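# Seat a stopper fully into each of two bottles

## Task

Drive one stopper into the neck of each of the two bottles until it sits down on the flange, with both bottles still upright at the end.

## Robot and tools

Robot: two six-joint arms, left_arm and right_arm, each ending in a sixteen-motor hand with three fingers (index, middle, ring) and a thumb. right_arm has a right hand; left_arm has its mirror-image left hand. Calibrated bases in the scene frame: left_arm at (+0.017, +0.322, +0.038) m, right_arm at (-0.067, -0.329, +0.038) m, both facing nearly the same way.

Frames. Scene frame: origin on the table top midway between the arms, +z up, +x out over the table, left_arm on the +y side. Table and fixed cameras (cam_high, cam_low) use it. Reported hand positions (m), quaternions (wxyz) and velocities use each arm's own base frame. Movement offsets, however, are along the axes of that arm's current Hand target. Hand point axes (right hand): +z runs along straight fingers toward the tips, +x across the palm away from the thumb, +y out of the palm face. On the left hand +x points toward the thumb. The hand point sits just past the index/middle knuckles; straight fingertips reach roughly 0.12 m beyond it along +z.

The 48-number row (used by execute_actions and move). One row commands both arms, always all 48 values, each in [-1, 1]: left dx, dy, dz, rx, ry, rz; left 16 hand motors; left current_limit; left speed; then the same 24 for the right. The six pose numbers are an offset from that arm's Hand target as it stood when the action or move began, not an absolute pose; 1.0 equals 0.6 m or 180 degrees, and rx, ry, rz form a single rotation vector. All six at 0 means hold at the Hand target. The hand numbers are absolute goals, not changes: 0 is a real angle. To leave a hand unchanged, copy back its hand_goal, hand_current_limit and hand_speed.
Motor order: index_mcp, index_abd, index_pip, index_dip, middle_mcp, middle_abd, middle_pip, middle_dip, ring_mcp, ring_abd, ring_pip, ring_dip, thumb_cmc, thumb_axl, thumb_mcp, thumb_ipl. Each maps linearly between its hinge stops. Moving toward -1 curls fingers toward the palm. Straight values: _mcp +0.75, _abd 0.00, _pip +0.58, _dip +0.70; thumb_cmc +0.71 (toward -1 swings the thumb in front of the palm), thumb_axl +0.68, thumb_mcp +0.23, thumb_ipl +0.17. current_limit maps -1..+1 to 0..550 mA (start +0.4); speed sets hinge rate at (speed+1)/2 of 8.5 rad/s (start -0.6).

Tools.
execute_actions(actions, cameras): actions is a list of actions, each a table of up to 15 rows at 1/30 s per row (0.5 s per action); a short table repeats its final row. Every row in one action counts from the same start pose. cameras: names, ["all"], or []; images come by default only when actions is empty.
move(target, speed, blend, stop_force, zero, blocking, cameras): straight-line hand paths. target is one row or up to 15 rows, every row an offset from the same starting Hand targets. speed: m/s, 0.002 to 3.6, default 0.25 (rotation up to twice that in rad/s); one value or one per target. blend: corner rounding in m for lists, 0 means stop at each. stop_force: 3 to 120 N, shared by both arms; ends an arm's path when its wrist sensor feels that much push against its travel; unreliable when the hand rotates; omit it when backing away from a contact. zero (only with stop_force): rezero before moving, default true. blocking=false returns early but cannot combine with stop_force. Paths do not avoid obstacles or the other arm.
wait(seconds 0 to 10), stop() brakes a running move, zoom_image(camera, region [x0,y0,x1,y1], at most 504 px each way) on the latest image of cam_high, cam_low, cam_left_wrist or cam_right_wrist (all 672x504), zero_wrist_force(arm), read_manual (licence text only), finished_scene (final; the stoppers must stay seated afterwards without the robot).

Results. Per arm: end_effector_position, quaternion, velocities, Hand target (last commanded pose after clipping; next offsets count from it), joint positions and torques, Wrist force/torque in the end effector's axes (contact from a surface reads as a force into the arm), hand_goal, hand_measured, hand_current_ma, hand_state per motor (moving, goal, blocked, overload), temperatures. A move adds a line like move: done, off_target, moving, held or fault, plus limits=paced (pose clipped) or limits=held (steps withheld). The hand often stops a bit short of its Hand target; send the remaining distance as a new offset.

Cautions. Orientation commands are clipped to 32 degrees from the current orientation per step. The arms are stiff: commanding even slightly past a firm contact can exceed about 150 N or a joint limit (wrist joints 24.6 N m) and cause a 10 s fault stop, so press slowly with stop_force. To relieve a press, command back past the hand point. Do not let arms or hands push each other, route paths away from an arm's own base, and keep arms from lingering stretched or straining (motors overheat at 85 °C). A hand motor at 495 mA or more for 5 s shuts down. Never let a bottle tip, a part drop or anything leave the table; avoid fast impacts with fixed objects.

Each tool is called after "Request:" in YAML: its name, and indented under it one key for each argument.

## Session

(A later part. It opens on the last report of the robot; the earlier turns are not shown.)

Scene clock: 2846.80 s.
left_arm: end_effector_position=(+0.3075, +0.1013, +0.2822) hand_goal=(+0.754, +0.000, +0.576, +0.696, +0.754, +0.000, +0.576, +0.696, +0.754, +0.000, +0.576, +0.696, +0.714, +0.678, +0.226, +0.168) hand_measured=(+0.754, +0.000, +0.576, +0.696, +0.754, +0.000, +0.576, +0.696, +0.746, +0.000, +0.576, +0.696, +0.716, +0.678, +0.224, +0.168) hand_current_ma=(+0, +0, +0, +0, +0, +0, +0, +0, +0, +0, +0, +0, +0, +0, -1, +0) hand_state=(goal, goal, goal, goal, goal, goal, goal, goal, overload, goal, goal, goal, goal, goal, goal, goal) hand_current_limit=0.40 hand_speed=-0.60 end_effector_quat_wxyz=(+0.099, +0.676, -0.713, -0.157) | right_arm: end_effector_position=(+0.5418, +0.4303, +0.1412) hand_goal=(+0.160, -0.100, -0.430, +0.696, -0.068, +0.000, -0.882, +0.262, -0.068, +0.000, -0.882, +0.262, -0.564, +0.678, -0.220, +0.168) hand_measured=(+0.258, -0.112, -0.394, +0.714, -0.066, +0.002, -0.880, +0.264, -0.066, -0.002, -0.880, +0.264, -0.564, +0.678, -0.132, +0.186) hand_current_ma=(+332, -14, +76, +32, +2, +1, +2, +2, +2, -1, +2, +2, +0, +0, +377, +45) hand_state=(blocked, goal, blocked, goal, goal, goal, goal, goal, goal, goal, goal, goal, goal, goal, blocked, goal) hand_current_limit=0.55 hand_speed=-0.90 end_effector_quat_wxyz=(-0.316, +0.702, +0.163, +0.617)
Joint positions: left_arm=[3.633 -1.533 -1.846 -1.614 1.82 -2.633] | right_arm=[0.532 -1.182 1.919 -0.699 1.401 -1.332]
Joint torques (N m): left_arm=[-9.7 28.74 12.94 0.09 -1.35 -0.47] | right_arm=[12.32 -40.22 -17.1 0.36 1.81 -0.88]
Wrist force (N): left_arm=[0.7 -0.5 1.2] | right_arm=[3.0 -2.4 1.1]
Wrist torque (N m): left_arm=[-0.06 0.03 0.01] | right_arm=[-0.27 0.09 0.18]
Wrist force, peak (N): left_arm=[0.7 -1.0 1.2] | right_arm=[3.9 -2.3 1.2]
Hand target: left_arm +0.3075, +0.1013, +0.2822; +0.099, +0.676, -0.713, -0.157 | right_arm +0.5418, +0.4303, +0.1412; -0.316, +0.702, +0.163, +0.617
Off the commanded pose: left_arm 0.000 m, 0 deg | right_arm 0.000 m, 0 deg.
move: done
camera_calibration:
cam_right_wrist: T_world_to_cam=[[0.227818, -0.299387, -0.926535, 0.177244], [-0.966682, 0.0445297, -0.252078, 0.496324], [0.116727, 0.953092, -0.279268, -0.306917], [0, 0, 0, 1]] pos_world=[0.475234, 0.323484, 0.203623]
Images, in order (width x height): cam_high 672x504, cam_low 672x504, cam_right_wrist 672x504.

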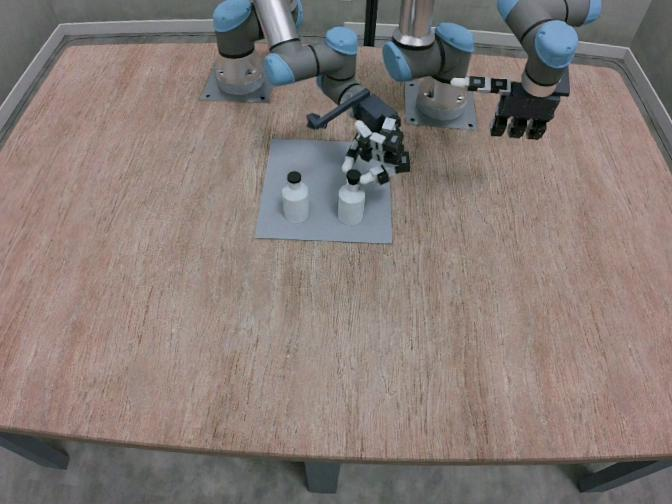

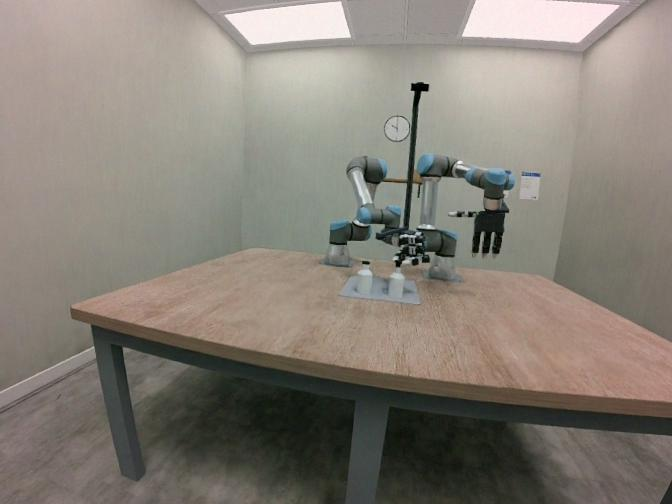

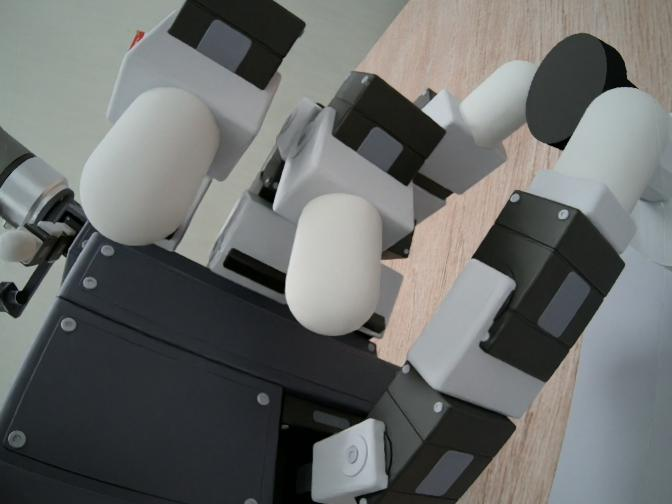

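Request:
move:
  target: [0,0,0,0,0,0,0.754,0,0.576,0.696,0.754,0,0.576,0.696,0.754,0,0.576,0.696,0.714,0.678,0.226,0.168,0.4,-0.6,0.0031,-0.0041,-0.0040,0,0,0,0.16,-0.1,-0.431,0.696,-0.068,0.0,-0.883,0.261,-0.068,0,-0.883,0.261,-0.564,0.678,-0.22,0.168,0.55,-0.9]
  speed: 0.02
  cameras: ["cam_high", "cam_low"]

Request:
zoom_image:
  camera: "cam_high"
  region: [333, 165, 373, 195]

Request:
zoom_image:
  camera: "cam_low"
  region: [382, 255, 412, 280]

Scene clock: 2883.03 s.
left_arm: end_effector_position=(+0.3075, +0.1013, +0.2822) hand_goal=(+0.754, +0.000, +0.576, +0.696, +0.754, +0.000, +0.576, +0.696, +0.754, +0.000, +0.576, +0.696, +0.714, +0.678, +0.226, +0.168) hand_measured=(+0.754, +0.000, +0.576, +0.696, +0.754, +0.000, +0.576, +0.696, +0.746, +0.000, +0.576, +0.696, +0.716, +0.678, +0.224, +0.168) hand_current_ma=(+0, +0, +0, +0, +0, +0, +0, +0, +0, +0, +0, +0, +0, +0, -1, +0) hand_state=(goal, goal, goal, goal, goal, goal, goal, goal, overload, goal, goal, goal, goal, goal, goal, goal) hand_current_limit=0.40 hand_speed=-0.60 end_effector_quat_wxyz=(+0.099, +0.676, -0.713, -0.157) | right_arm: end_effector_position=(+0.5387, +0.4303, +0.1438) hand_goal=(+0.160, -0.100, -0.430, +0.696, -0.068, +0.000, -0.882, +0.262, -0.068, +0.000, -0.882, +0.262, -0.564, +0.678, -0.220, +0.168) hand_measured=(+0.258, -0.096, -0.394, +0.714, -0.066, +0.002, -0.880, +0.264, -0.066, -0.002, -0.880, +0.264, -0.558, +0.678, -0.132, +0.186) hand_current_ma=(+332, +3, +77, +32, +2, +1, +2, +2, +2, -1, +2, +2, +6, +0, +377, +45) hand_state=(blocked, goal, blocked, goal, goal, goal, goal, goal, goal, goal, goal, goal, goal, goal, blocked, goal) hand_current_limit=0.55 hand_speed=-0.90 end_effector_quat_wxyz=(-0.316, +0.702, +0.163, +0.617)
Joint positions: left_arm=[3.633 -1.533 -1.846 -1.614 1.82 -2.633] | right_arm=[0.535 -1.19 1.923 -0.695 1.404 -1.331]
Joint torques (N m): left_arm=[-9.42 29.02 12.9 0.4 -1.29 -0.27] | right_arm=[8.41 -32.38 -12.86 -1.18 1.32 1.22]
Wrist force (N): left_arm=[0.5 -1.0 1.1] | right_arm=[0.3 -0.2 1.4]
Wrist torque (N m): left_arm=[-0.13 0.06 0.01] | right_arm=[-0.20 0.06 0.29]
Wrist force, peak (N): left_arm=[0.7 -1.1 1.2] | right_arm=[3.9 -2.3 1.4]
Hand target: left_arm +0.3075, +0.1013, +0.2822; +0.099, +0.676, -0.713, -0.157 | right_arm +0.5388, +0.4302, +0.1437; -0.316, +0.702, +0.163, +0.617
Off the commanded pose: left_arm 0.000 m, 0 deg | right_arm 0.000 m, 0 deg.
move: done
Images, in order (width x height): cam_high 672x504, cam_low 672x504.

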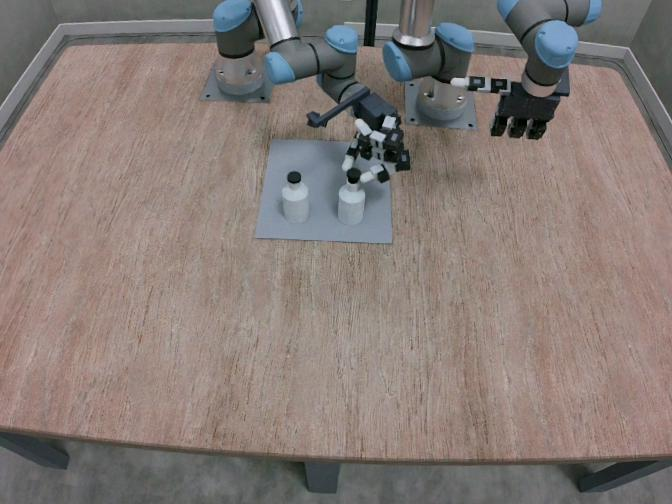

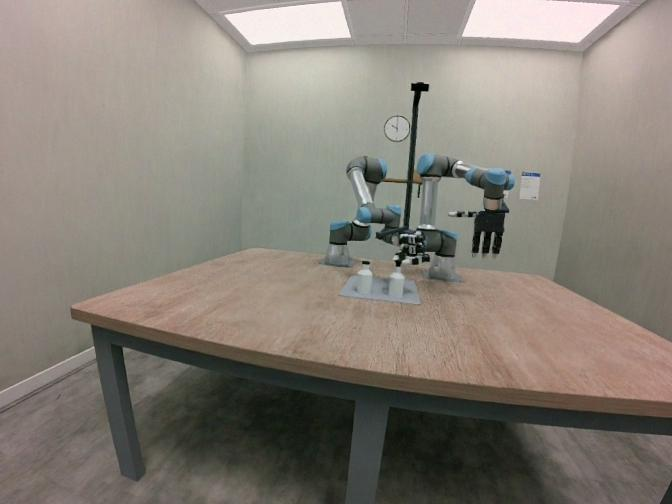

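Scaled by 12.600.

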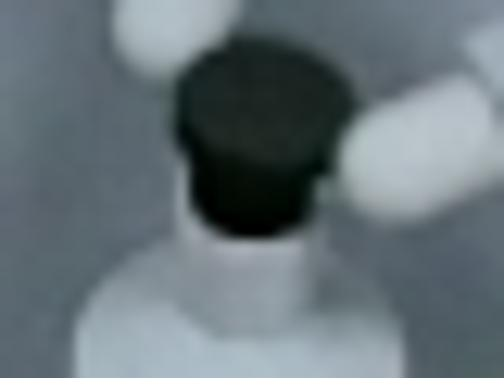

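Scaled by 16.800.

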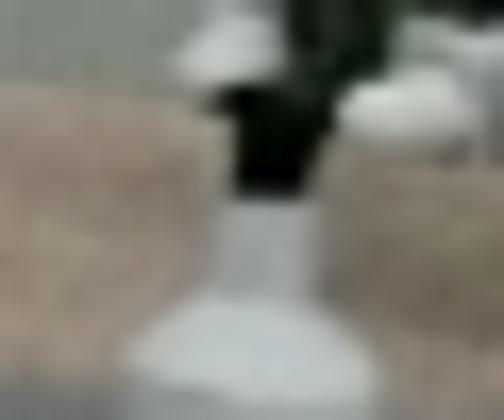

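Request:
move:
  target: [0,0,0,0,0,0,0.754,0,0.576,0.696,0.754,0,0.576,0.696,0.754,0,0.576,0.696,0.714,0.678,0.226,0.168,0.4,-0.6,-0.0224,0.0065,0.0002,0,0,0,0.16,-0.1,-0.431,0.696,-0.068,0.0,-0.883,0.261,-0.068,0,-0.883,0.261,-0.564,0.678,-0.22,0.168,0.55,-0.9]
  speed: 0.012
  stop_force: 4
  cameras: ["cam_high", "cam_low"]

Request:
zoom_image:
  camera: "cam_high"
  region: [333, 165, 373, 195]

Request:
zoom_image:
  camera: "cam_low"
  region: [382, 255, 412, 280]

Scene clock: 2895.30 s.
left_arm: end_effector_position=(+0.3075, +0.1013, +0.2822) hand_goal=(+0.754, +0.000, +0.576, +0.696, +0.754, +0.000, +0.576, +0.696, +0.754, +0.000, +0.576, +0.696, +0.714, +0.678, +0.226, +0.168) hand_measured=(+0.754, +0.000, +0.576, +0.696, +0.754, +0.000, +0.576, +0.696, +0.746, +0.000, +0.576, +0.696, +0.716, +0.678, +0.224, +0.168) hand_current_ma=(+0, +0, +0, +0, +0, +0, +0, +0, +0, +0, +0, +0, +0, +0, -1, +0) hand_state=(goal, goal, goal, goal, goal, goal, goal, goal, overload, goal, goal, goal, goal, goal, goal, goal) hand_current_limit=0.40 hand_speed=-0.60 end_effector_quat_wxyz=(+0.099, +0.676, -0.713, -0.157) | right_arm: end_effector_position=(+0.5388, +0.4296, +0.1297) hand_goal=(+0.160, -0.100, -0.430, +0.696, -0.068, +0.000, -0.882, +0.262, -0.068, +0.000, -0.882, +0.262, -0.564, +0.678, -0.220, +0.168) hand_measured=(+0.258, -0.096, -0.394, +0.714, -0.066, +0.002, -0.880, +0.264, -0.066, -0.002, -0.880, +0.264, -0.558, +0.678, -0.132, +0.186) hand_current_ma=(+332, +4, +77, +32, +2, +1, +2, +2, +2, -1, +2, +2, +8, +0, +377, +45) hand_state=(blocked, goal, blocked, goal, goal, goal, goal, goal, goal, goal, goal, goal, goal, goal, blocked, goal) hand_current_limit=0.55 hand_speed=-0.90 end_effector_quat_wxyz=(-0.316, +0.702, +0.163, +0.617)
Joint positions: left_arm=[3.633 -1.533 -1.846 -1.614 1.82 -2.633] | right_arm=[0.534 -1.167 1.936 -0.731 1.403 -1.331]
Joint torques (N m): left_arm=[-10.03 28.85 13.59 0.24 -1.23 -0.07] | right_arm=[-10.86 -43.88 -19.44 -0.37 -1.46 -1.82]
Wrist force (N): left_arm=[0.6 -0.5 1.0] | right_arm=[0.3 -0.9 0.5]
Wrist torque (N m): left_arm=[-0.07 0.05 0.00] | right_arm=[-0.20 0.09 0.27]
Wrist force, peak (N): left_arm=[0.9 -0.8 1.4] | right_arm=[0.6 -1.3 0.9]
Hand target: left_arm +0.3075, +0.1013, +0.2822; +0.099, +0.676, -0.713, -0.157 | right_arm +0.5388, +0.4296, +0.1297; -0.316, +0.702, +0.163, +0.617
Off the commanded pose: left_arm 0.000 m, 0 deg | right_arm 0.000 m, 0 deg.
move: done
Images, in order (width x height): cam_high 672x504, cam_low 672x504.

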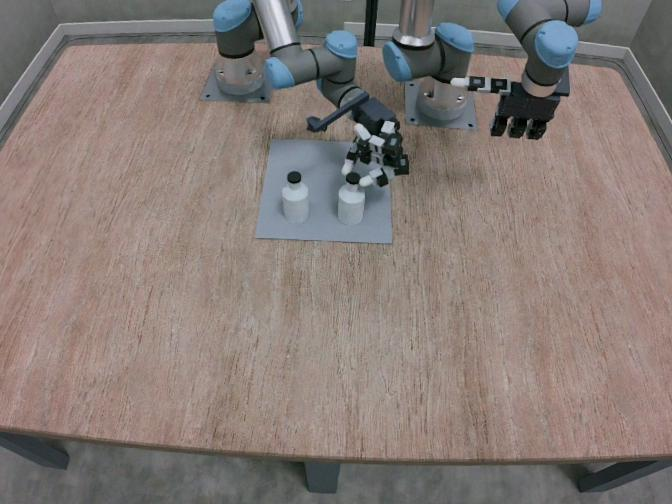

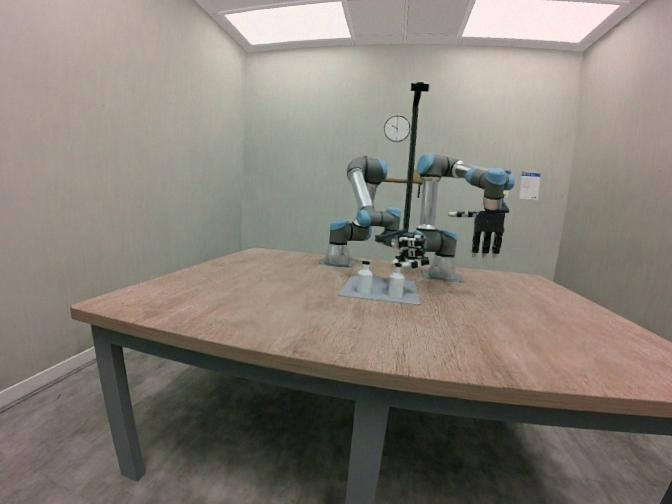

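Scaled by 12.600.

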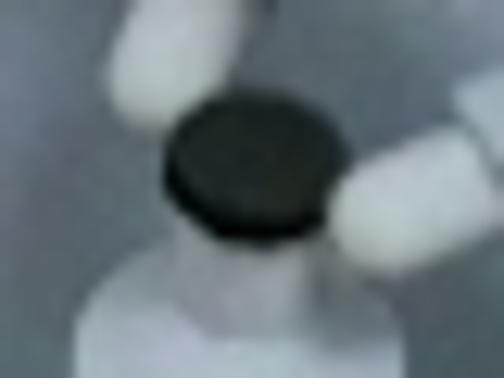

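Scaled by 16.800.

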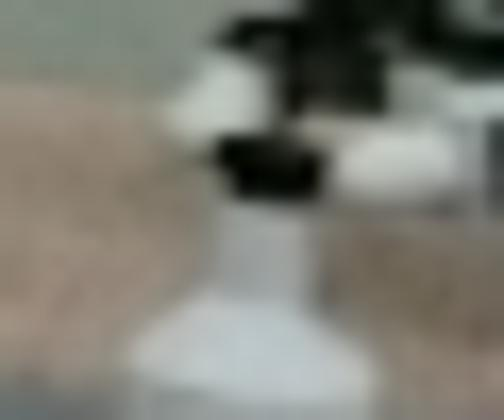

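Request:
move:
  target: [0,0,0,0,0,0,0.754,0,0.576,0.696,0.754,0,0.576,0.696,0.754,0,0.576,0.696,0.714,0.678,0.226,0.168,0.4,-0.6,-0.0178,0.0044,0.0007,0,0,0,0.16,-0.1,-0.431,0.696,-0.068,0.0,-0.883,0.261,-0.068,0,-0.883,0.261,-0.564,0.678,-0.22,0.168,0.55,-0.9]
  speed: 0.012
  stop_force: 7
  cameras: ["cam_high", "cam_low"]

Request:
zoom_image:
  camera: "cam_high"
  region: [333, 165, 373, 195]

Request:
zoom_image:
  camera: "cam_low"
  region: [382, 255, 412, 280]

Scene clock: 2907.10 s.
left_arm: end_effector_position=(+0.3075, +0.1013, +0.2822) hand_goal=(+0.754, +0.000, +0.576, +0.696, +0.754, +0.000, +0.576, +0.696, +0.754, +0.000, +0.576, +0.696, +0.714, +0.678, +0.226, +0.168) hand_measured=(+0.754, +0.000, +0.576, +0.696, +0.754, +0.000, +0.576, +0.696, +0.746, +0.000, +0.576, +0.696, +0.716, +0.678, +0.224, +0.168) hand_current_ma=(+0, +0, +0, +0, +0, +0, +0, +0, +0, +0, +0, +0, +0, +0, -1, +0) hand_state=(goal, goal, goal, goal, goal, goal, goal, goal, overload, goal, goal, goal, goal, goal, goal, goal) hand_current_limit=0.40 hand_speed=-0.60 end_effector_quat_wxyz=(+0.099, +0.676, -0.713, -0.157) | right_arm: end_effector_position=(+0.5388, +0.4296, +0.1187) hand_goal=(+0.160, -0.100, -0.430, +0.696, -0.068, +0.000, -0.882, +0.262, -0.068, +0.000, -0.882, +0.262, -0.564, +0.678, -0.220, +0.168) hand_measured=(+0.258, -0.116, -0.394, +0.716, -0.066, +0.002, -0.880, +0.264, -0.066, -0.002, -0.880, +0.264, -0.600, +0.660, -0.138, +0.186) hand_current_ma=(+332, -20, +79, +33, +2, +1, +2, +2, +2, -1, +2, +2, -79, -37, +343, +46) hand_state=(blocked, goal, blocked, goal, goal, goal, goal, goal, goal, goal, goal, goal, blocked, goal, blocked, goal) hand_current_limit=0.55 hand_speed=-0.90 end_effector_quat_wxyz=(-0.316, +0.702, +0.163, +0.617)
Joint positions: left_arm=[3.633 -1.533 -1.846 -1.614 1.82 -2.633] | right_arm=[0.534 -1.148 1.944 -0.758 1.403 -1.332]
Joint torques (N m): left_arm=[-9.83 28.57 13.91 0.44 -1.35 0.23] | right_arm=[12.58 -39.51 -17.15 0.71 1.55 1.59]
Wrist force (N): left_arm=[0.7 -0.4 1.2] | right_arm=[4.8 -2.6 0.1]
Wrist torque (N m): left_arm=[-0.06 0.04 0.02] | right_arm=[-0.29 0.00 0.18]
Wrist force, peak (N): left_arm=[0.6 -1.1 1.3] | right_arm=[5.6 -3.2 0.2]
Hand target: left_arm +0.3075, +0.1013, +0.2822; +0.099, +0.676, -0.713, -0.157 | right_arm +0.5388, +0.4296, +0.1187; -0.316, +0.702, +0.163, +0.617
Off the commanded pose: left_arm 0.000 m, 0 deg | right_arm 0.000 m, 0 deg.
move: done
Images, in order (width x height): cam_high 672x504, cam_low 672x504.

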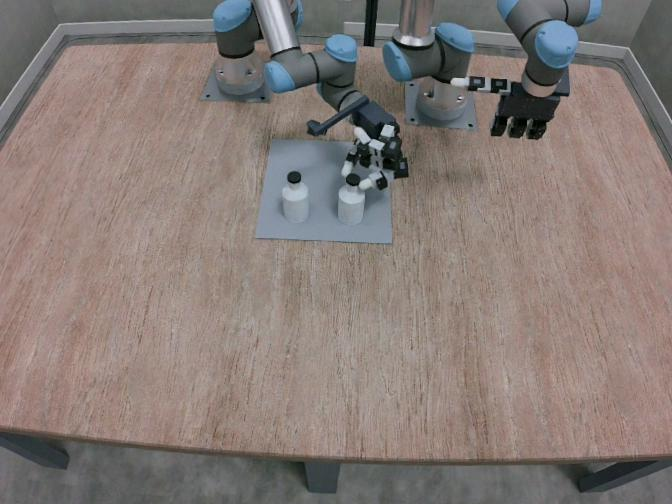

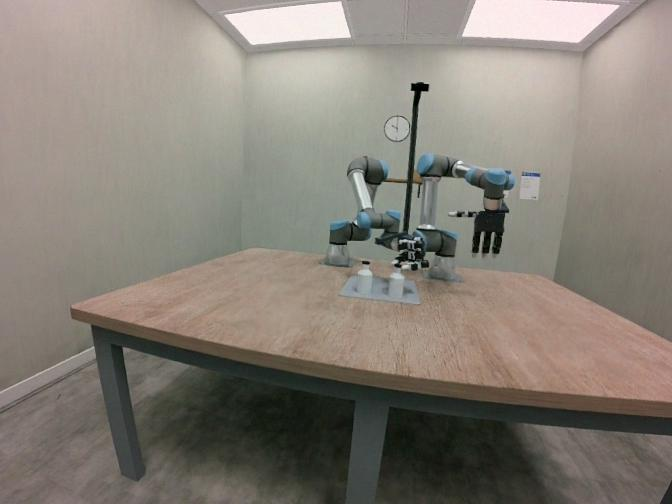

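Scaled by 12.600.

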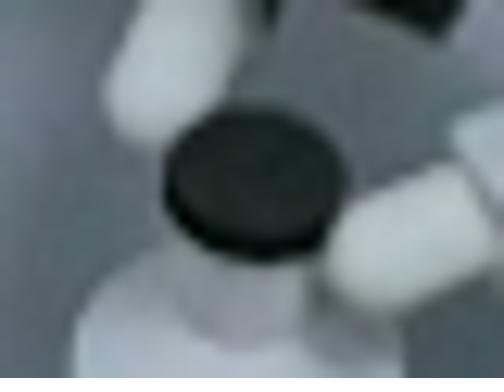

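Scaled by 16.800.

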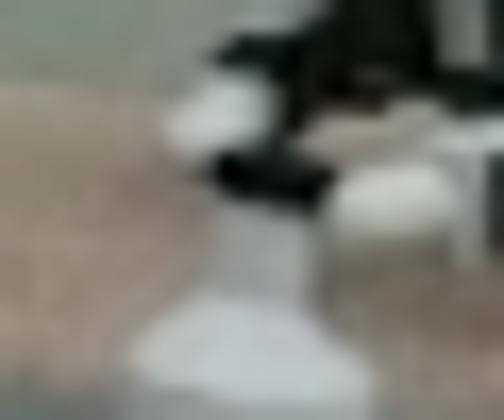

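Request:
move:
  target: [0,0,0,0,0,0,0.754,0,0.576,0.696,0.754,0,0.576,0.696,0.754,0,0.576,0.696,0.714,0.678,0.226,0.168,0.4,-0.6,0.0048,-0.0012,-0.0002,0,0,0,0.16,-0.1,-0.431,0.696,-0.068,0.0,-0.883,0.261,-0.068,0,-0.883,0.261,-0.564,0.678,-0.22,0.168,0.55,-0.9]
  speed: 0.02

Request:
move:
  target: [0,0,0,0,0,0,0.754,0,0.576,0.696,0.754,0,0.576,0.696,0.754,0,0.576,0.696,0.714,0.678,0.226,0.168,0.4,-0.6,0,0,0,0,0,0,0.36,-0.1,-0.431,0.696,-0.068,0.0,-0.883,0.261,-0.068,0,-0.883,0.261,-0.564,0.678,0.02,0.168,0.55,-0.95]
  cameras: ["cam_high", "cam_low", "cam_right_wrist"]

Request:
zoom_image:
  camera: "cam_high"
  region: [333, 165, 373, 195]

Request:
zoom_image:
  camera: "cam_low"
  region: [382, 255, 412, 280]

Scene clock: 2917.10 s.
left_arm: end_effector_position=(+0.3075, +0.1013, +0.2822) hand_goal=(+0.754, +0.000, +0.576, +0.696, +0.754, +0.000, +0.576, +0.696, +0.754, +0.000, +0.576, +0.696, +0.714, +0.678, +0.226, +0.168) hand_measured=(+0.754, +0.000, +0.576, +0.696, +0.754, +0.000, +0.576, +0.696, +0.746, +0.000, +0.576, +0.696, +0.716, +0.678, +0.224, +0.168) hand_current_ma=(+0, +0, +0, +0, +0, +0, +0, +0, +0, +0, +0, +0, +0, +0, -1, +0) hand_state=(goal, goal, goal, goal, goal, goal, goal, goal, overload, goal, goal, goal, goal, goal, goal, goal) hand_current_limit=0.40 hand_speed=-0.60 end_effector_quat_wxyz=(+0.099, +0.676, -0.713, -0.157) | right_arm: end_effector_position=(+0.5388, +0.4296, +0.1217) hand_goal=(+0.160, -0.100, -0.430, +0.696, -0.068, +0.000, -0.882, +0.262, -0.068, +0.000, -0.882, +0.262, -0.564, +0.678, -0.220, +0.168) hand_measured=(+0.258, -0.090, -0.394, +0.716, -0.066, +0.002, -0.880, +0.264, -0.066, -0.002, -0.880, +0.264, -0.580, +0.664, -0.138, +0.188) hand_current_ma=(+332, +11, +79, +33, +2, +1, +2, +2, +2, -1, +2, +2, -27, -26, +343, +49) hand_state=(blocked, goal, blocked, goal, goal, goal, goal, goal, goal, goal, goal, goal, goal, goal, blocked, goal) hand_current_limit=0.55 hand_speed=-0.90 end_effector_quat_wxyz=(-0.316, +0.702, +0.163, +0.617)
Joint positions: left_arm=[3.633 -1.533 -1.846 -1.614 1.82 -2.633] | right_arm=[0.534 -1.153 1.942 -0.751 1.403 -1.331]
Joint torques (N m): left_arm=[-8.85 28.66 13.85 0.46 -1.26 0.49] | right_arm=[11.18 -37.25 -20.09 -1.59 1.33 0.44]
Wrist force (N): left_arm=[0.6 -0.8 1.0] | right_arm=[0.2 -1.0 0.6]
Wrist torque (N m): left_arm=[-0.08 0.06 0.01] | right_arm=[-0.25 0.07 0.27]
Wrist force, peak (N): left_arm=[0.5 -1.0 1.3] | right_arm=[5.1 -3.0 -0.1]
Hand target: left_arm +0.3075, +0.1013, +0.2822; +0.099, +0.676, -0.713, -0.157 | right_arm +0.5388, +0.4296, +0.1217; -0.316, +0.702, +0.163, +0.617
Off the commanded pose: left_arm 0.000 m, 0 deg | right_arm 0.000 m, 0 deg.
move: done

Scene clock: 2917.60 s.
left_arm: end_effector_position=(+0.3075, +0.1013, +0.2822) hand_goal=(+0.754, +0.000, +0.576, +0.696, +0.754, +0.000, +0.576, +0.696, +0.754, +0.000, +0.576, +0.696, +0.714, +0.678, +0.226, +0.168) hand_measured=(+0.754, +0.000, +0.576, +0.696, +0.754, +0.000, +0.576, +0.696, +0.746, +0.000, +0.576, +0.696, +0.716, +0.678, +0.224, +0.168) hand_current_ma=(+0, +0, +0, +0, +0, +0, +0, +0, +0, +0, +0, +0, +0, +0, -1, +0) hand_state=(goal, goal, goal, goal, goal, goal, goal, goal, overload, goal, goal, goal, goal, goal, goal, goal) hand_current_limit=0.40 hand_speed=-0.60 end_effector_quat_wxyz=(+0.099, +0.676, -0.713, -0.157) | right_arm: end_effector_position=(+0.5388, +0.4296, +0.1217) hand_goal=(+0.360, -0.100, -0.430, +0.696, -0.068, +0.000, -0.882, +0.262, -0.068, +0.000, -0.882, +0.262, -0.564, +0.678, +0.020, +0.168) hand_measured=(+0.262, -0.090, -0.394, +0.716, -0.066, +0.002, -0.880, +0.264, -0.066, -0.002, -0.880, +0.264, -0.580, +0.666, -0.134, +0.188) hand_current_ma=(+49, +11, +79, +33, +2, +1, +2, +2, +2, -1, +2, +2, -25, -23, +59, +49) hand_state=(moving, goal, blocked, goal, goal, goal, goal, goal, goal, goal, goal, goal, goal, goal, moving, goal) hand_current_limit=0.55 hand_speed=-0.95 end_effector_quat_wxyz=(-0.316, +0.702, +0.163, +0.617)
Joint positions: left_arm=[3.633 -1.533 -1.846 -1.614 1.82 -2.633] | right_arm=[0.534 -1.153 1.942 -0.751 1.403 -1.331]
Joint torques (N m): left_arm=[-8.15 28.86 13.4 0.5 -1.32 0.53] | right_arm=[8.71 -28.79 -14.57 -3.2 1.07 -0.59]
Wrist force (N): left_arm=[0.5 -0.9 1.1] | right_arm=[0.8 -1.0 0.6]
Wrist torque (N m): left_arm=[-0.10 0.06 0.00] | right_arm=[-0.26 0.06 0.26]
Wrist force, peak (N): left_arm=[0.8 -0.7 1.3] | right_arm=[0.8 -1.0 0.7]
Hand target: left_arm +0.3075, +0.1013, +0.2822; +0.099, +0.676, -0.713, -0.157 | right_arm +0.5388, +0.4296, +0.1217; -0.316, +0.702, +0.163, +0.617
Off the commanded pose: left_arm 0.000 m, 0 deg | right_arm 0.000 m, 0 deg.
move: done
camera_calibration:
cam_right_wrist: T_world_to_cam=[[0.227921, -0.299274, -0.926546, 0.159597], [-0.966659, 0.0445211, -0.252169, 0.488543], [0.116718, 0.953128, -0.279148, -0.31147], [0, 0, 0, 1]] pos_world=[0.472233, 0.322883, 0.184123]
Images, in order (width x height): cam_high 672x504, cam_low 672x504, cam_right_wrist 672x504.

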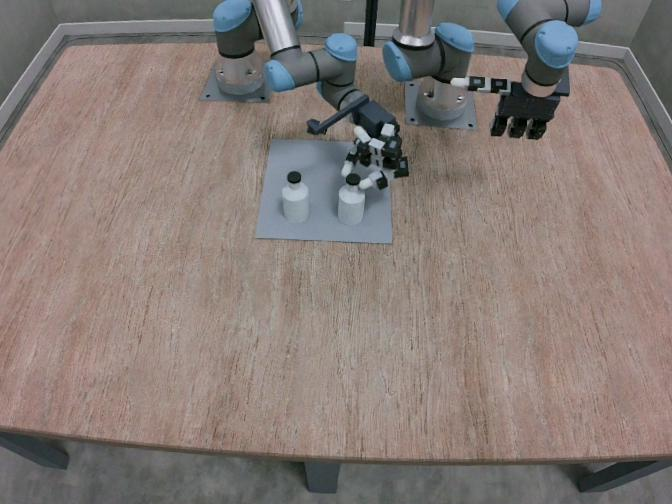

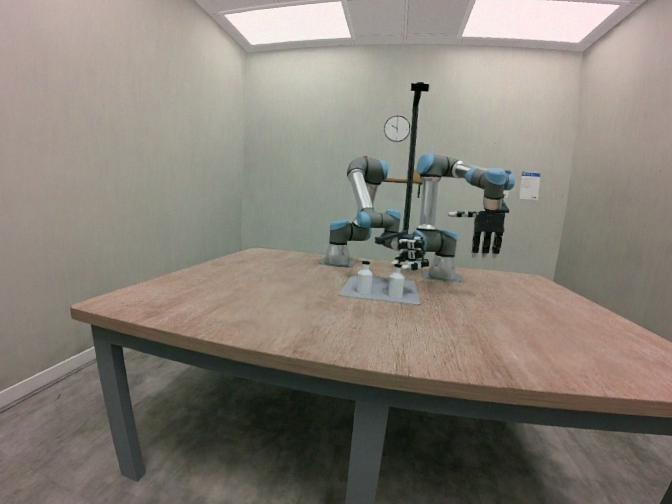

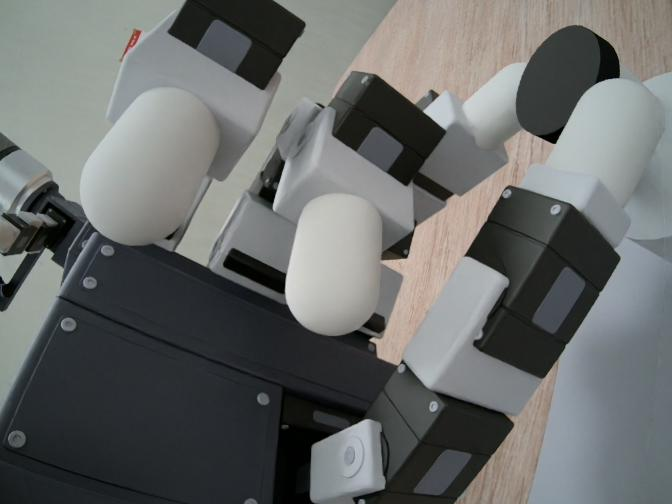

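Scaled by 12.600.

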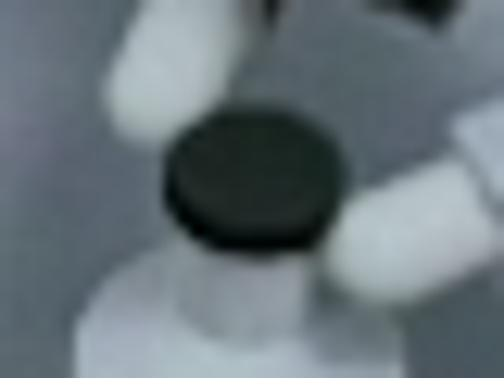

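Scaled by 16.800.

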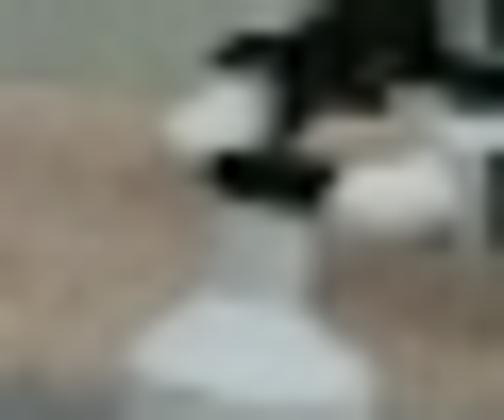

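Request:
wait:
  seconds: 0.2
  cameras: ["cam_high", "cam_low", "cam_right_wrist"]

Request:
zoom_image:
  camera: "cam_high"
  region: [333, 165, 373, 195]

Request:
zoom_image:
  camera: "cam_low"
  region: [382, 255, 412, 280]

Scene clock: 2920.87 s.
left_arm: end_effector_position=(+0.3075, +0.1013, +0.2822) hand_goal=(+0.754, +0.000, +0.576, +0.696, +0.754, +0.000, +0.576, +0.696, +0.754, +0.000, +0.576, +0.696, +0.714, +0.678, +0.226, +0.168) hand_measured=(+0.754, +0.000, +0.576, +0.696, +0.754, +0.000, +0.576, +0.696, +0.746, +0.000, +0.576, +0.696, +0.716, +0.678, +0.224, +0.168) hand_current_ma=(+0, +0, +0, +0, +0, +0, +0, +0, +0, +0, +0, +0, +0, +0, -1, +0) hand_state=(goal, goal, goal, goal, goal, goal, goal, goal, overload, goal, goal, goal, goal, goal, goal, goal) hand_current_limit=0.40 hand_speed=-0.60 end_effector_quat_wxyz=(+0.099, +0.676, -0.713, -0.157) | right_arm: end_effector_position=(+0.5388, +0.4296, +0.1217) hand_goal=(+0.360, -0.100, -0.430, +0.696, -0.068, +0.000, -0.882, +0.262, -0.068, +0.000, -0.882, +0.262, -0.564, +0.678, +0.020, +0.168) hand_measured=(+0.354, -0.092, -0.428, +0.698, -0.066, +0.002, -0.880, +0.264, -0.066, -0.002, -0.880, +0.264, -0.558, +0.678, +0.018, +0.170) hand_current_ma=(-6, +9, +2, +2, +2, +1, +2, +2, +2, -1, +2, +2, +8, +0, -2, +2) hand_state=(goal, goal, goal, goal, goal, goal, goal, goal, goal, goal, goal, goal, goal, goal, goal, goal) hand_current_limit=0.55 hand_speed=-0.95 end_effector_quat_wxyz=(-0.316, +0.702, +0.163, +0.617)
Joint positions: left_arm=[3.633 -1.533 -1.846 -1.614 1.82 -2.633] | right_arm=[0.534 -1.153 1.942 -0.751 1.403 -1.331]
Joint torques (N m): left_arm=[-9.13 28.87 13.5 0.54 -1.25 0.46] | right_arm=[2.17 -26.25 -12.36 -3.11 -1.13 -1.83]
Wrist force (N): left_arm=[0.2 -0.9 0.8] | right_arm=[0.5 -0.5 1.1]
Wrist torque (N m): left_arm=[-0.09 0.09 -0.02] | right_arm=[-0.22 0.06 0.27]
Wrist force, peak (N): left_arm=[0.8 -0.9 1.3] | right_arm=[1.2 -1.3 0.5]
Hand target: left_arm +0.3075, +0.1013, +0.2822; +0.099, +0.676, -0.713, -0.157 | right_arm +0.5388, +0.4296, +0.1217; -0.316, +0.702, +0.163, +0.617
Off the commanded pose: left_arm 0.000 m, 0 deg | right_arm 0.000 m, 0 deg.
wait: 0.20 s; at rest from the start
camera_calibration:
cam_right_wrist: T_world_to_cam=[[0.227828, -0.299299, -0.92656, 0.159559], [-0.966679, 0.0445536, -0.252085, 0.488502], [0.11673, 0.953119, -0.279176, -0.311495], [0, 0, 0, 1]] pos_world=[0.472234, 0.322883, 0.184023]
Images, in order (width x height): cam_high 672x504, cam_low 672x504, cam_right_wrist 672x504.

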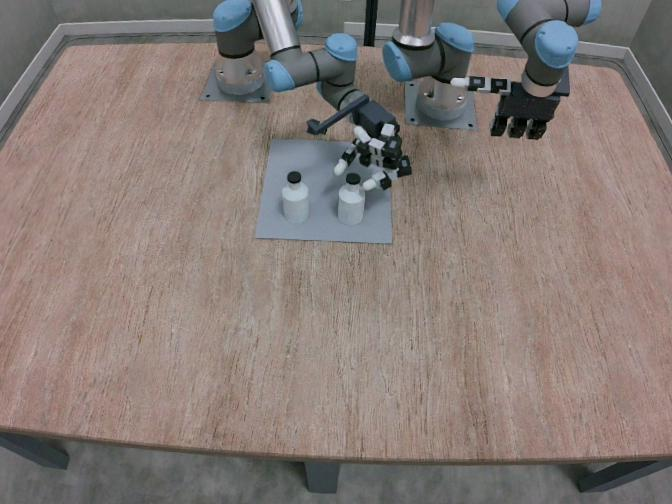

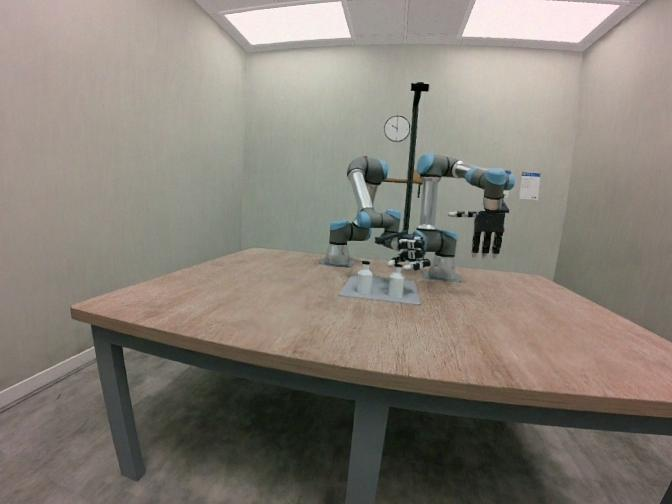

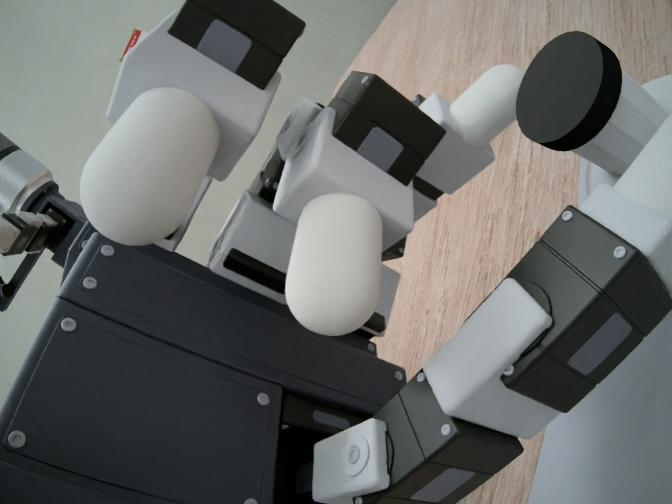

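Scaled by 12.600.

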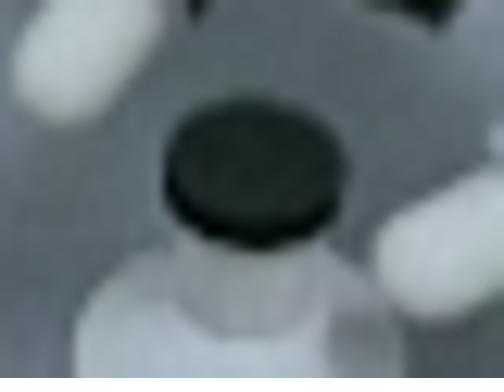

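Scaled by 16.800.

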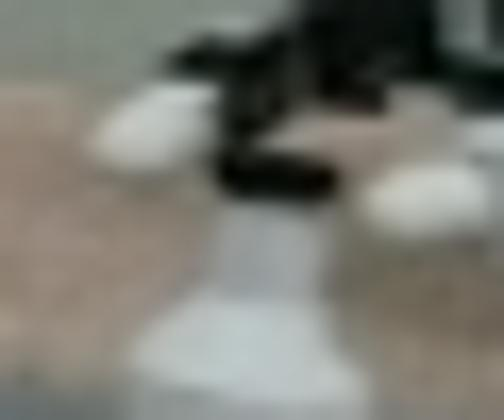

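Request:
move:
  target: [0,0,0,0,0,0,0.754,0,0.576,0.696,0.754,0,0.576,0.696,0.754,0,0.576,0.696,0.714,0.678,0.226,0.168,0.4,-0.6,0.225,-0.064,-0.0043,0,0.0126,-0.0779,0.36,-0.1,-0.431,0.696,-0.068,0.0,-0.883,0.261,-0.068,0,-0.883,0.261,-0.564,0.678,0.02,0.168,0.55,-0.95]
  speed: 0.1
  cameras: ["cam_high", "cam_low"]

Request:
zoom_image:
  camera: "cam_high"
  region: [333, 165, 373, 195]

Scene clock: 3020.33 s.
left_arm: end_effector_position=(+0.3075, +0.1013, +0.2822) hand_goal=(+0.754, +0.000, +0.576, +0.696, +0.754, +0.000, +0.576, +0.696, +0.754, +0.000, +0.576, +0.696, +0.714, +0.678, +0.226, +0.168) hand_measured=(+0.754, +0.000, +0.576, +0.696, +0.754, +0.000, +0.576, +0.696, +0.746, +0.000, +0.576, +0.696, +0.716, +0.678, +0.224, +0.168) hand_current_ma=(+0, +0, +0, +0, +0, +0, +0, +0, +0, +0, +0, +0, +0, +0, -1, +0) hand_state=(goal, goal, goal, goal, goal, goal, goal, goal, overload, goal, goal, goal, goal, goal, goal, goal) hand_current_limit=0.40 hand_speed=-0.60 end_effector_quat_wxyz=(+0.099, +0.676, -0.713, -0.157) | right_arm: end_effector_position=(+0.5380, +0.4348, +0.2621) hand_goal=(+0.360, -0.100, -0.430, +0.696, -0.068, +0.000, -0.882, +0.262, -0.068, +0.000, -0.882, +0.262, -0.564, +0.678, +0.020, +0.168) hand_measured=(+0.358, -0.092, -0.428, +0.698, -0.066, +0.002, -0.880, +0.264, -0.066, -0.002, -0.880, +0.264, -0.556, +0.678, +0.018, +0.170) hand_current_ma=(-2, +8, +2, +2, +2, +1, +2, +2, +2, -1, +2, +2, +9, +0, -2, +2) hand_state=(goal, goal, goal, goal, goal, goal, goal, goal, goal, goal, goal, goal, goal, goal, goal, goal) hand_current_limit=0.55 hand_speed=-0.95 end_effector_quat_wxyz=(-0.242, +0.664, +0.241, +0.665)
Joint positions: left_arm=[3.633 -1.533 -1.846 -1.614 1.82 -2.633] | right_arm=[0.565 -1.321 1.827 -0.508 1.439 -1.57]
Joint torques (N m): left_arm=[-8.47 27.34 13.79 0.52 -1.21 0.69] | right_arm=[0.29 -20.75 -11.26 -3.98 -0.35 1.09]
Wrist force (N): left_arm=[0.3 -0.5 1.1] | right_arm=[0.3 -0.8 1.3]
Wrist torque (N m): left_arm=[-0.06 0.09 -0.01] | right_arm=[-0.37 0.08 0.17]
Wrist force, peak (N): left_arm=[0.9 -0.9 1.4] | right_arm=[1.6 -0.6 1.2]
Hand target: left_arm +0.3075, +0.1013, +0.2822; +0.099, +0.676, -0.713, -0.157 | right_arm +0.5380, +0.4347, +0.2620; -0.242, +0.664, +0.241, +0.665
Off the commanded pose: left_arm 0.000 m, 0 deg | right_arm 0.000 m, 0 deg.
move: done
Images, in order (width x height): cam_high 672x504, cam_low 672x504.

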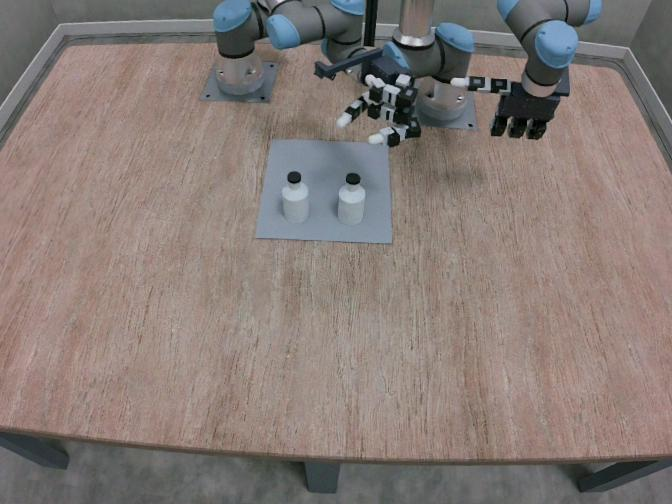

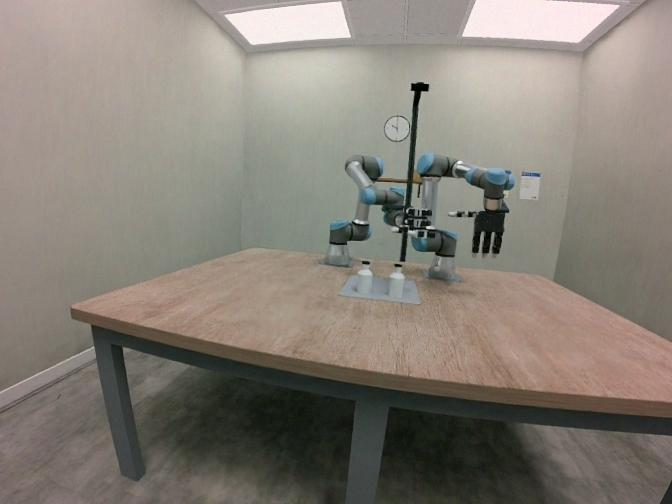

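Scaled by 12.600.

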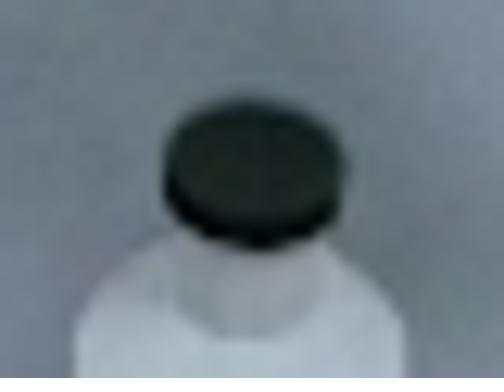

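Request:
move:
  target:
    - [0,0,0,0,0,0,0.754,0,0.576,0.696,0.754,0,0.576,0.696,0.754,0,0.576,0.696,0.714,0.678,0.226,0.168,0.4,-0.6,0,-0.0655,0.0088,0.1667,0,0,0.36,-0.1,-0.431,0.696,-0.068,0.0,-0.883,0.261,-0.068,0,-0.883,0.261,-0.564,0.678,0.02,0.168,0.55,-0.95]
    - [0,0,0,0,0,0,0.754,0,0.576,0.696,0.754,0,0.576,0.696,0.754,0,0.576,0.696,0.714,0.678,0.226,0.168,0.4,-0.6,0,-0.062,-0.0687,0.3056,0,0,0.36,-0.1,-0.431,0.696,-0.068,0.0,-0.883,0.261,-0.068,0,-0.883,0.261,-0.564,0.678,0.02,0.168,0.55,-0.95]
    - [0,0,0,0,0,0,0.754,0,0.576,0.696,0.754,0,0.576,0.696,0.754,0,0.576,0.696,0.714,0.678,0.226,0.168,0.4,-0.6,0,-0.0382,-0.2107,0.4444,0,0,0.36,-0.1,-0.431,0.696,-0.068,0.0,-0.883,0.261,-0.068,0,-0.883,0.261,-0.564,0.678,0.02,0.168,0.55,-0.95]
    - [0,0,0,0,0,0,0.754,0,0.576,0.696,0.754,0,0.576,0.696,0.754,0,0.576,0.696,0.714,0.678,0.226,0.168,0.4,-0.6,0,0.0548,-0.4733,0.6111,0,0,0.36,-0.1,-0.431,0.696,-0.068,0.0,-0.883,0.261,-0.068,0,-0.883,0.261,-0.564,0.678,0.02,0.168,0.55,-0.95]
    - [0,0,0,0,0,0,0.754,0,0.576,0.696,0.754,0,0.576,0.696,0.754,0,0.576,0.696,0.714,0.678,0.226,0.168,0.4,-0.6,0.0633,0.2227,-0.6735,0.465,-0.548,0.147,0.36,-0.1,-0.431,0.696,-0.068,0.0,-0.883,0.261,-0.068,0,-0.883,0.261,-0.564,0.678,0.02,0.168,0.55,-0.95]
  speed: 0.3
  blend: [0.03,0.03,0.03,0.03,0]
  cameras: ["cam_high"]

Scene clock: 3036.17 s.
left_arm: end_effector_position=(+0.3075, +0.1013, +0.2822) hand_goal=(+0.754, +0.000, +0.576, +0.696, +0.754, +0.000, +0.576, +0.696, +0.754, +0.000, +0.576, +0.696, +0.714, +0.678, +0.226, +0.168) hand_measured=(+0.754, +0.000, +0.576, +0.696, +0.754, +0.000, +0.576, +0.696, +0.746, +0.000, +0.576, +0.696, +0.716, +0.678, +0.224, +0.168) hand_current_ma=(+0, +0, +0, +0, +0, +0, +0, +0, +0, +0, +0, +0, +0, +0, -1, +0) hand_state=(goal, goal, goal, goal, goal, goal, goal, goal, overload, goal, goal, goal, goal, goal, goal, goal) hand_current_limit=0.40 hand_speed=-0.60 end_effector_quat_wxyz=(+0.099, +0.676, -0.713, -0.157) | right_arm: end_effector_position=(+0.3139, +0.0729, +0.2992) hand_goal=(+0.360, -0.100, -0.430, +0.696, -0.068, +0.000, -0.882, +0.262, -0.068, +0.000, -0.882, +0.262, -0.564, +0.678, +0.020, +0.168) hand_measured=(+0.358, -0.096, -0.428, +0.698, -0.066, +0.002, -0.880, +0.264, -0.066, -0.002, -0.880, +0.264, -0.562, +0.678, +0.018, +0.170) hand_current_ma=(-2, +2, +2, +2, +2, +1, +2, +2, +2, -1, +2, +2, +2, +0, -2, +2) hand_state=(goal, goal, goal, goal, goal, goal, goal, goal, goal, goal, goal, goal, goal, goal, goal, goal) hand_current_limit=0.55 hand_speed=-0.95 end_effector_quat_wxyz=(-0.440, +0.628, +0.527, -0.367) end_effector_velocity=(+0.000, -0.001, +0.000) end_effector_angular_velocity=(-0.004, +0.001, -0.003)
Joint positions: left_arm=[3.633 -1.533 -1.846 -1.614 1.82 -2.633] | right_arm=[-0.144 -1.424 1.504 -0.43 -1.539 0.008]
Joint velocities: left_arm=[within noise] | right_arm=[-0.001 0 0.001 -0.001 0 0.005]
Joint torques (N m): left_arm=[-7.46 27.61 13.71 0.72 -1.38 1.32] | right_arm=[-12.98 -31.74 -11.76 1.02 1.72 1.19]
Wrist force (N): left_arm=[0.6 -0.6 1.3] | right_arm=[0.3 -0.4 -0.3]
Wrist torque (N m): left_arm=[-0.10 0.05 0.01] | right_arm=[0.21 -0.15 0.03]
Wrist force, peak (N): left_arm=[0.7 -0.9 1.6] | right_arm=[0.7 -1.2 1.5]
Hand target: left_arm +0.3075, +0.1013, +0.2822; +0.099, +0.676, -0.713, -0.157 | right_arm +0.3139, +0.0728, +0.2993; -0.440, +0.628, +0.527, -0.367
Off the commanded pose: left_arm 0.000 m, 0 deg | right_arm 0.000 m, 0 deg.
move: done
Images, in order (width x height): cam_high 672x504.

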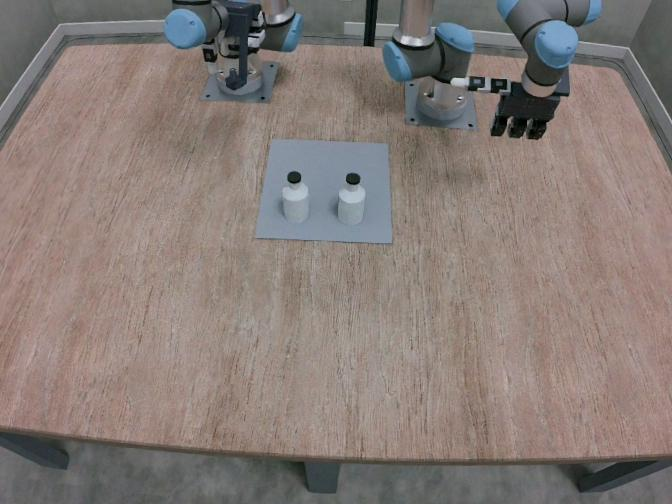

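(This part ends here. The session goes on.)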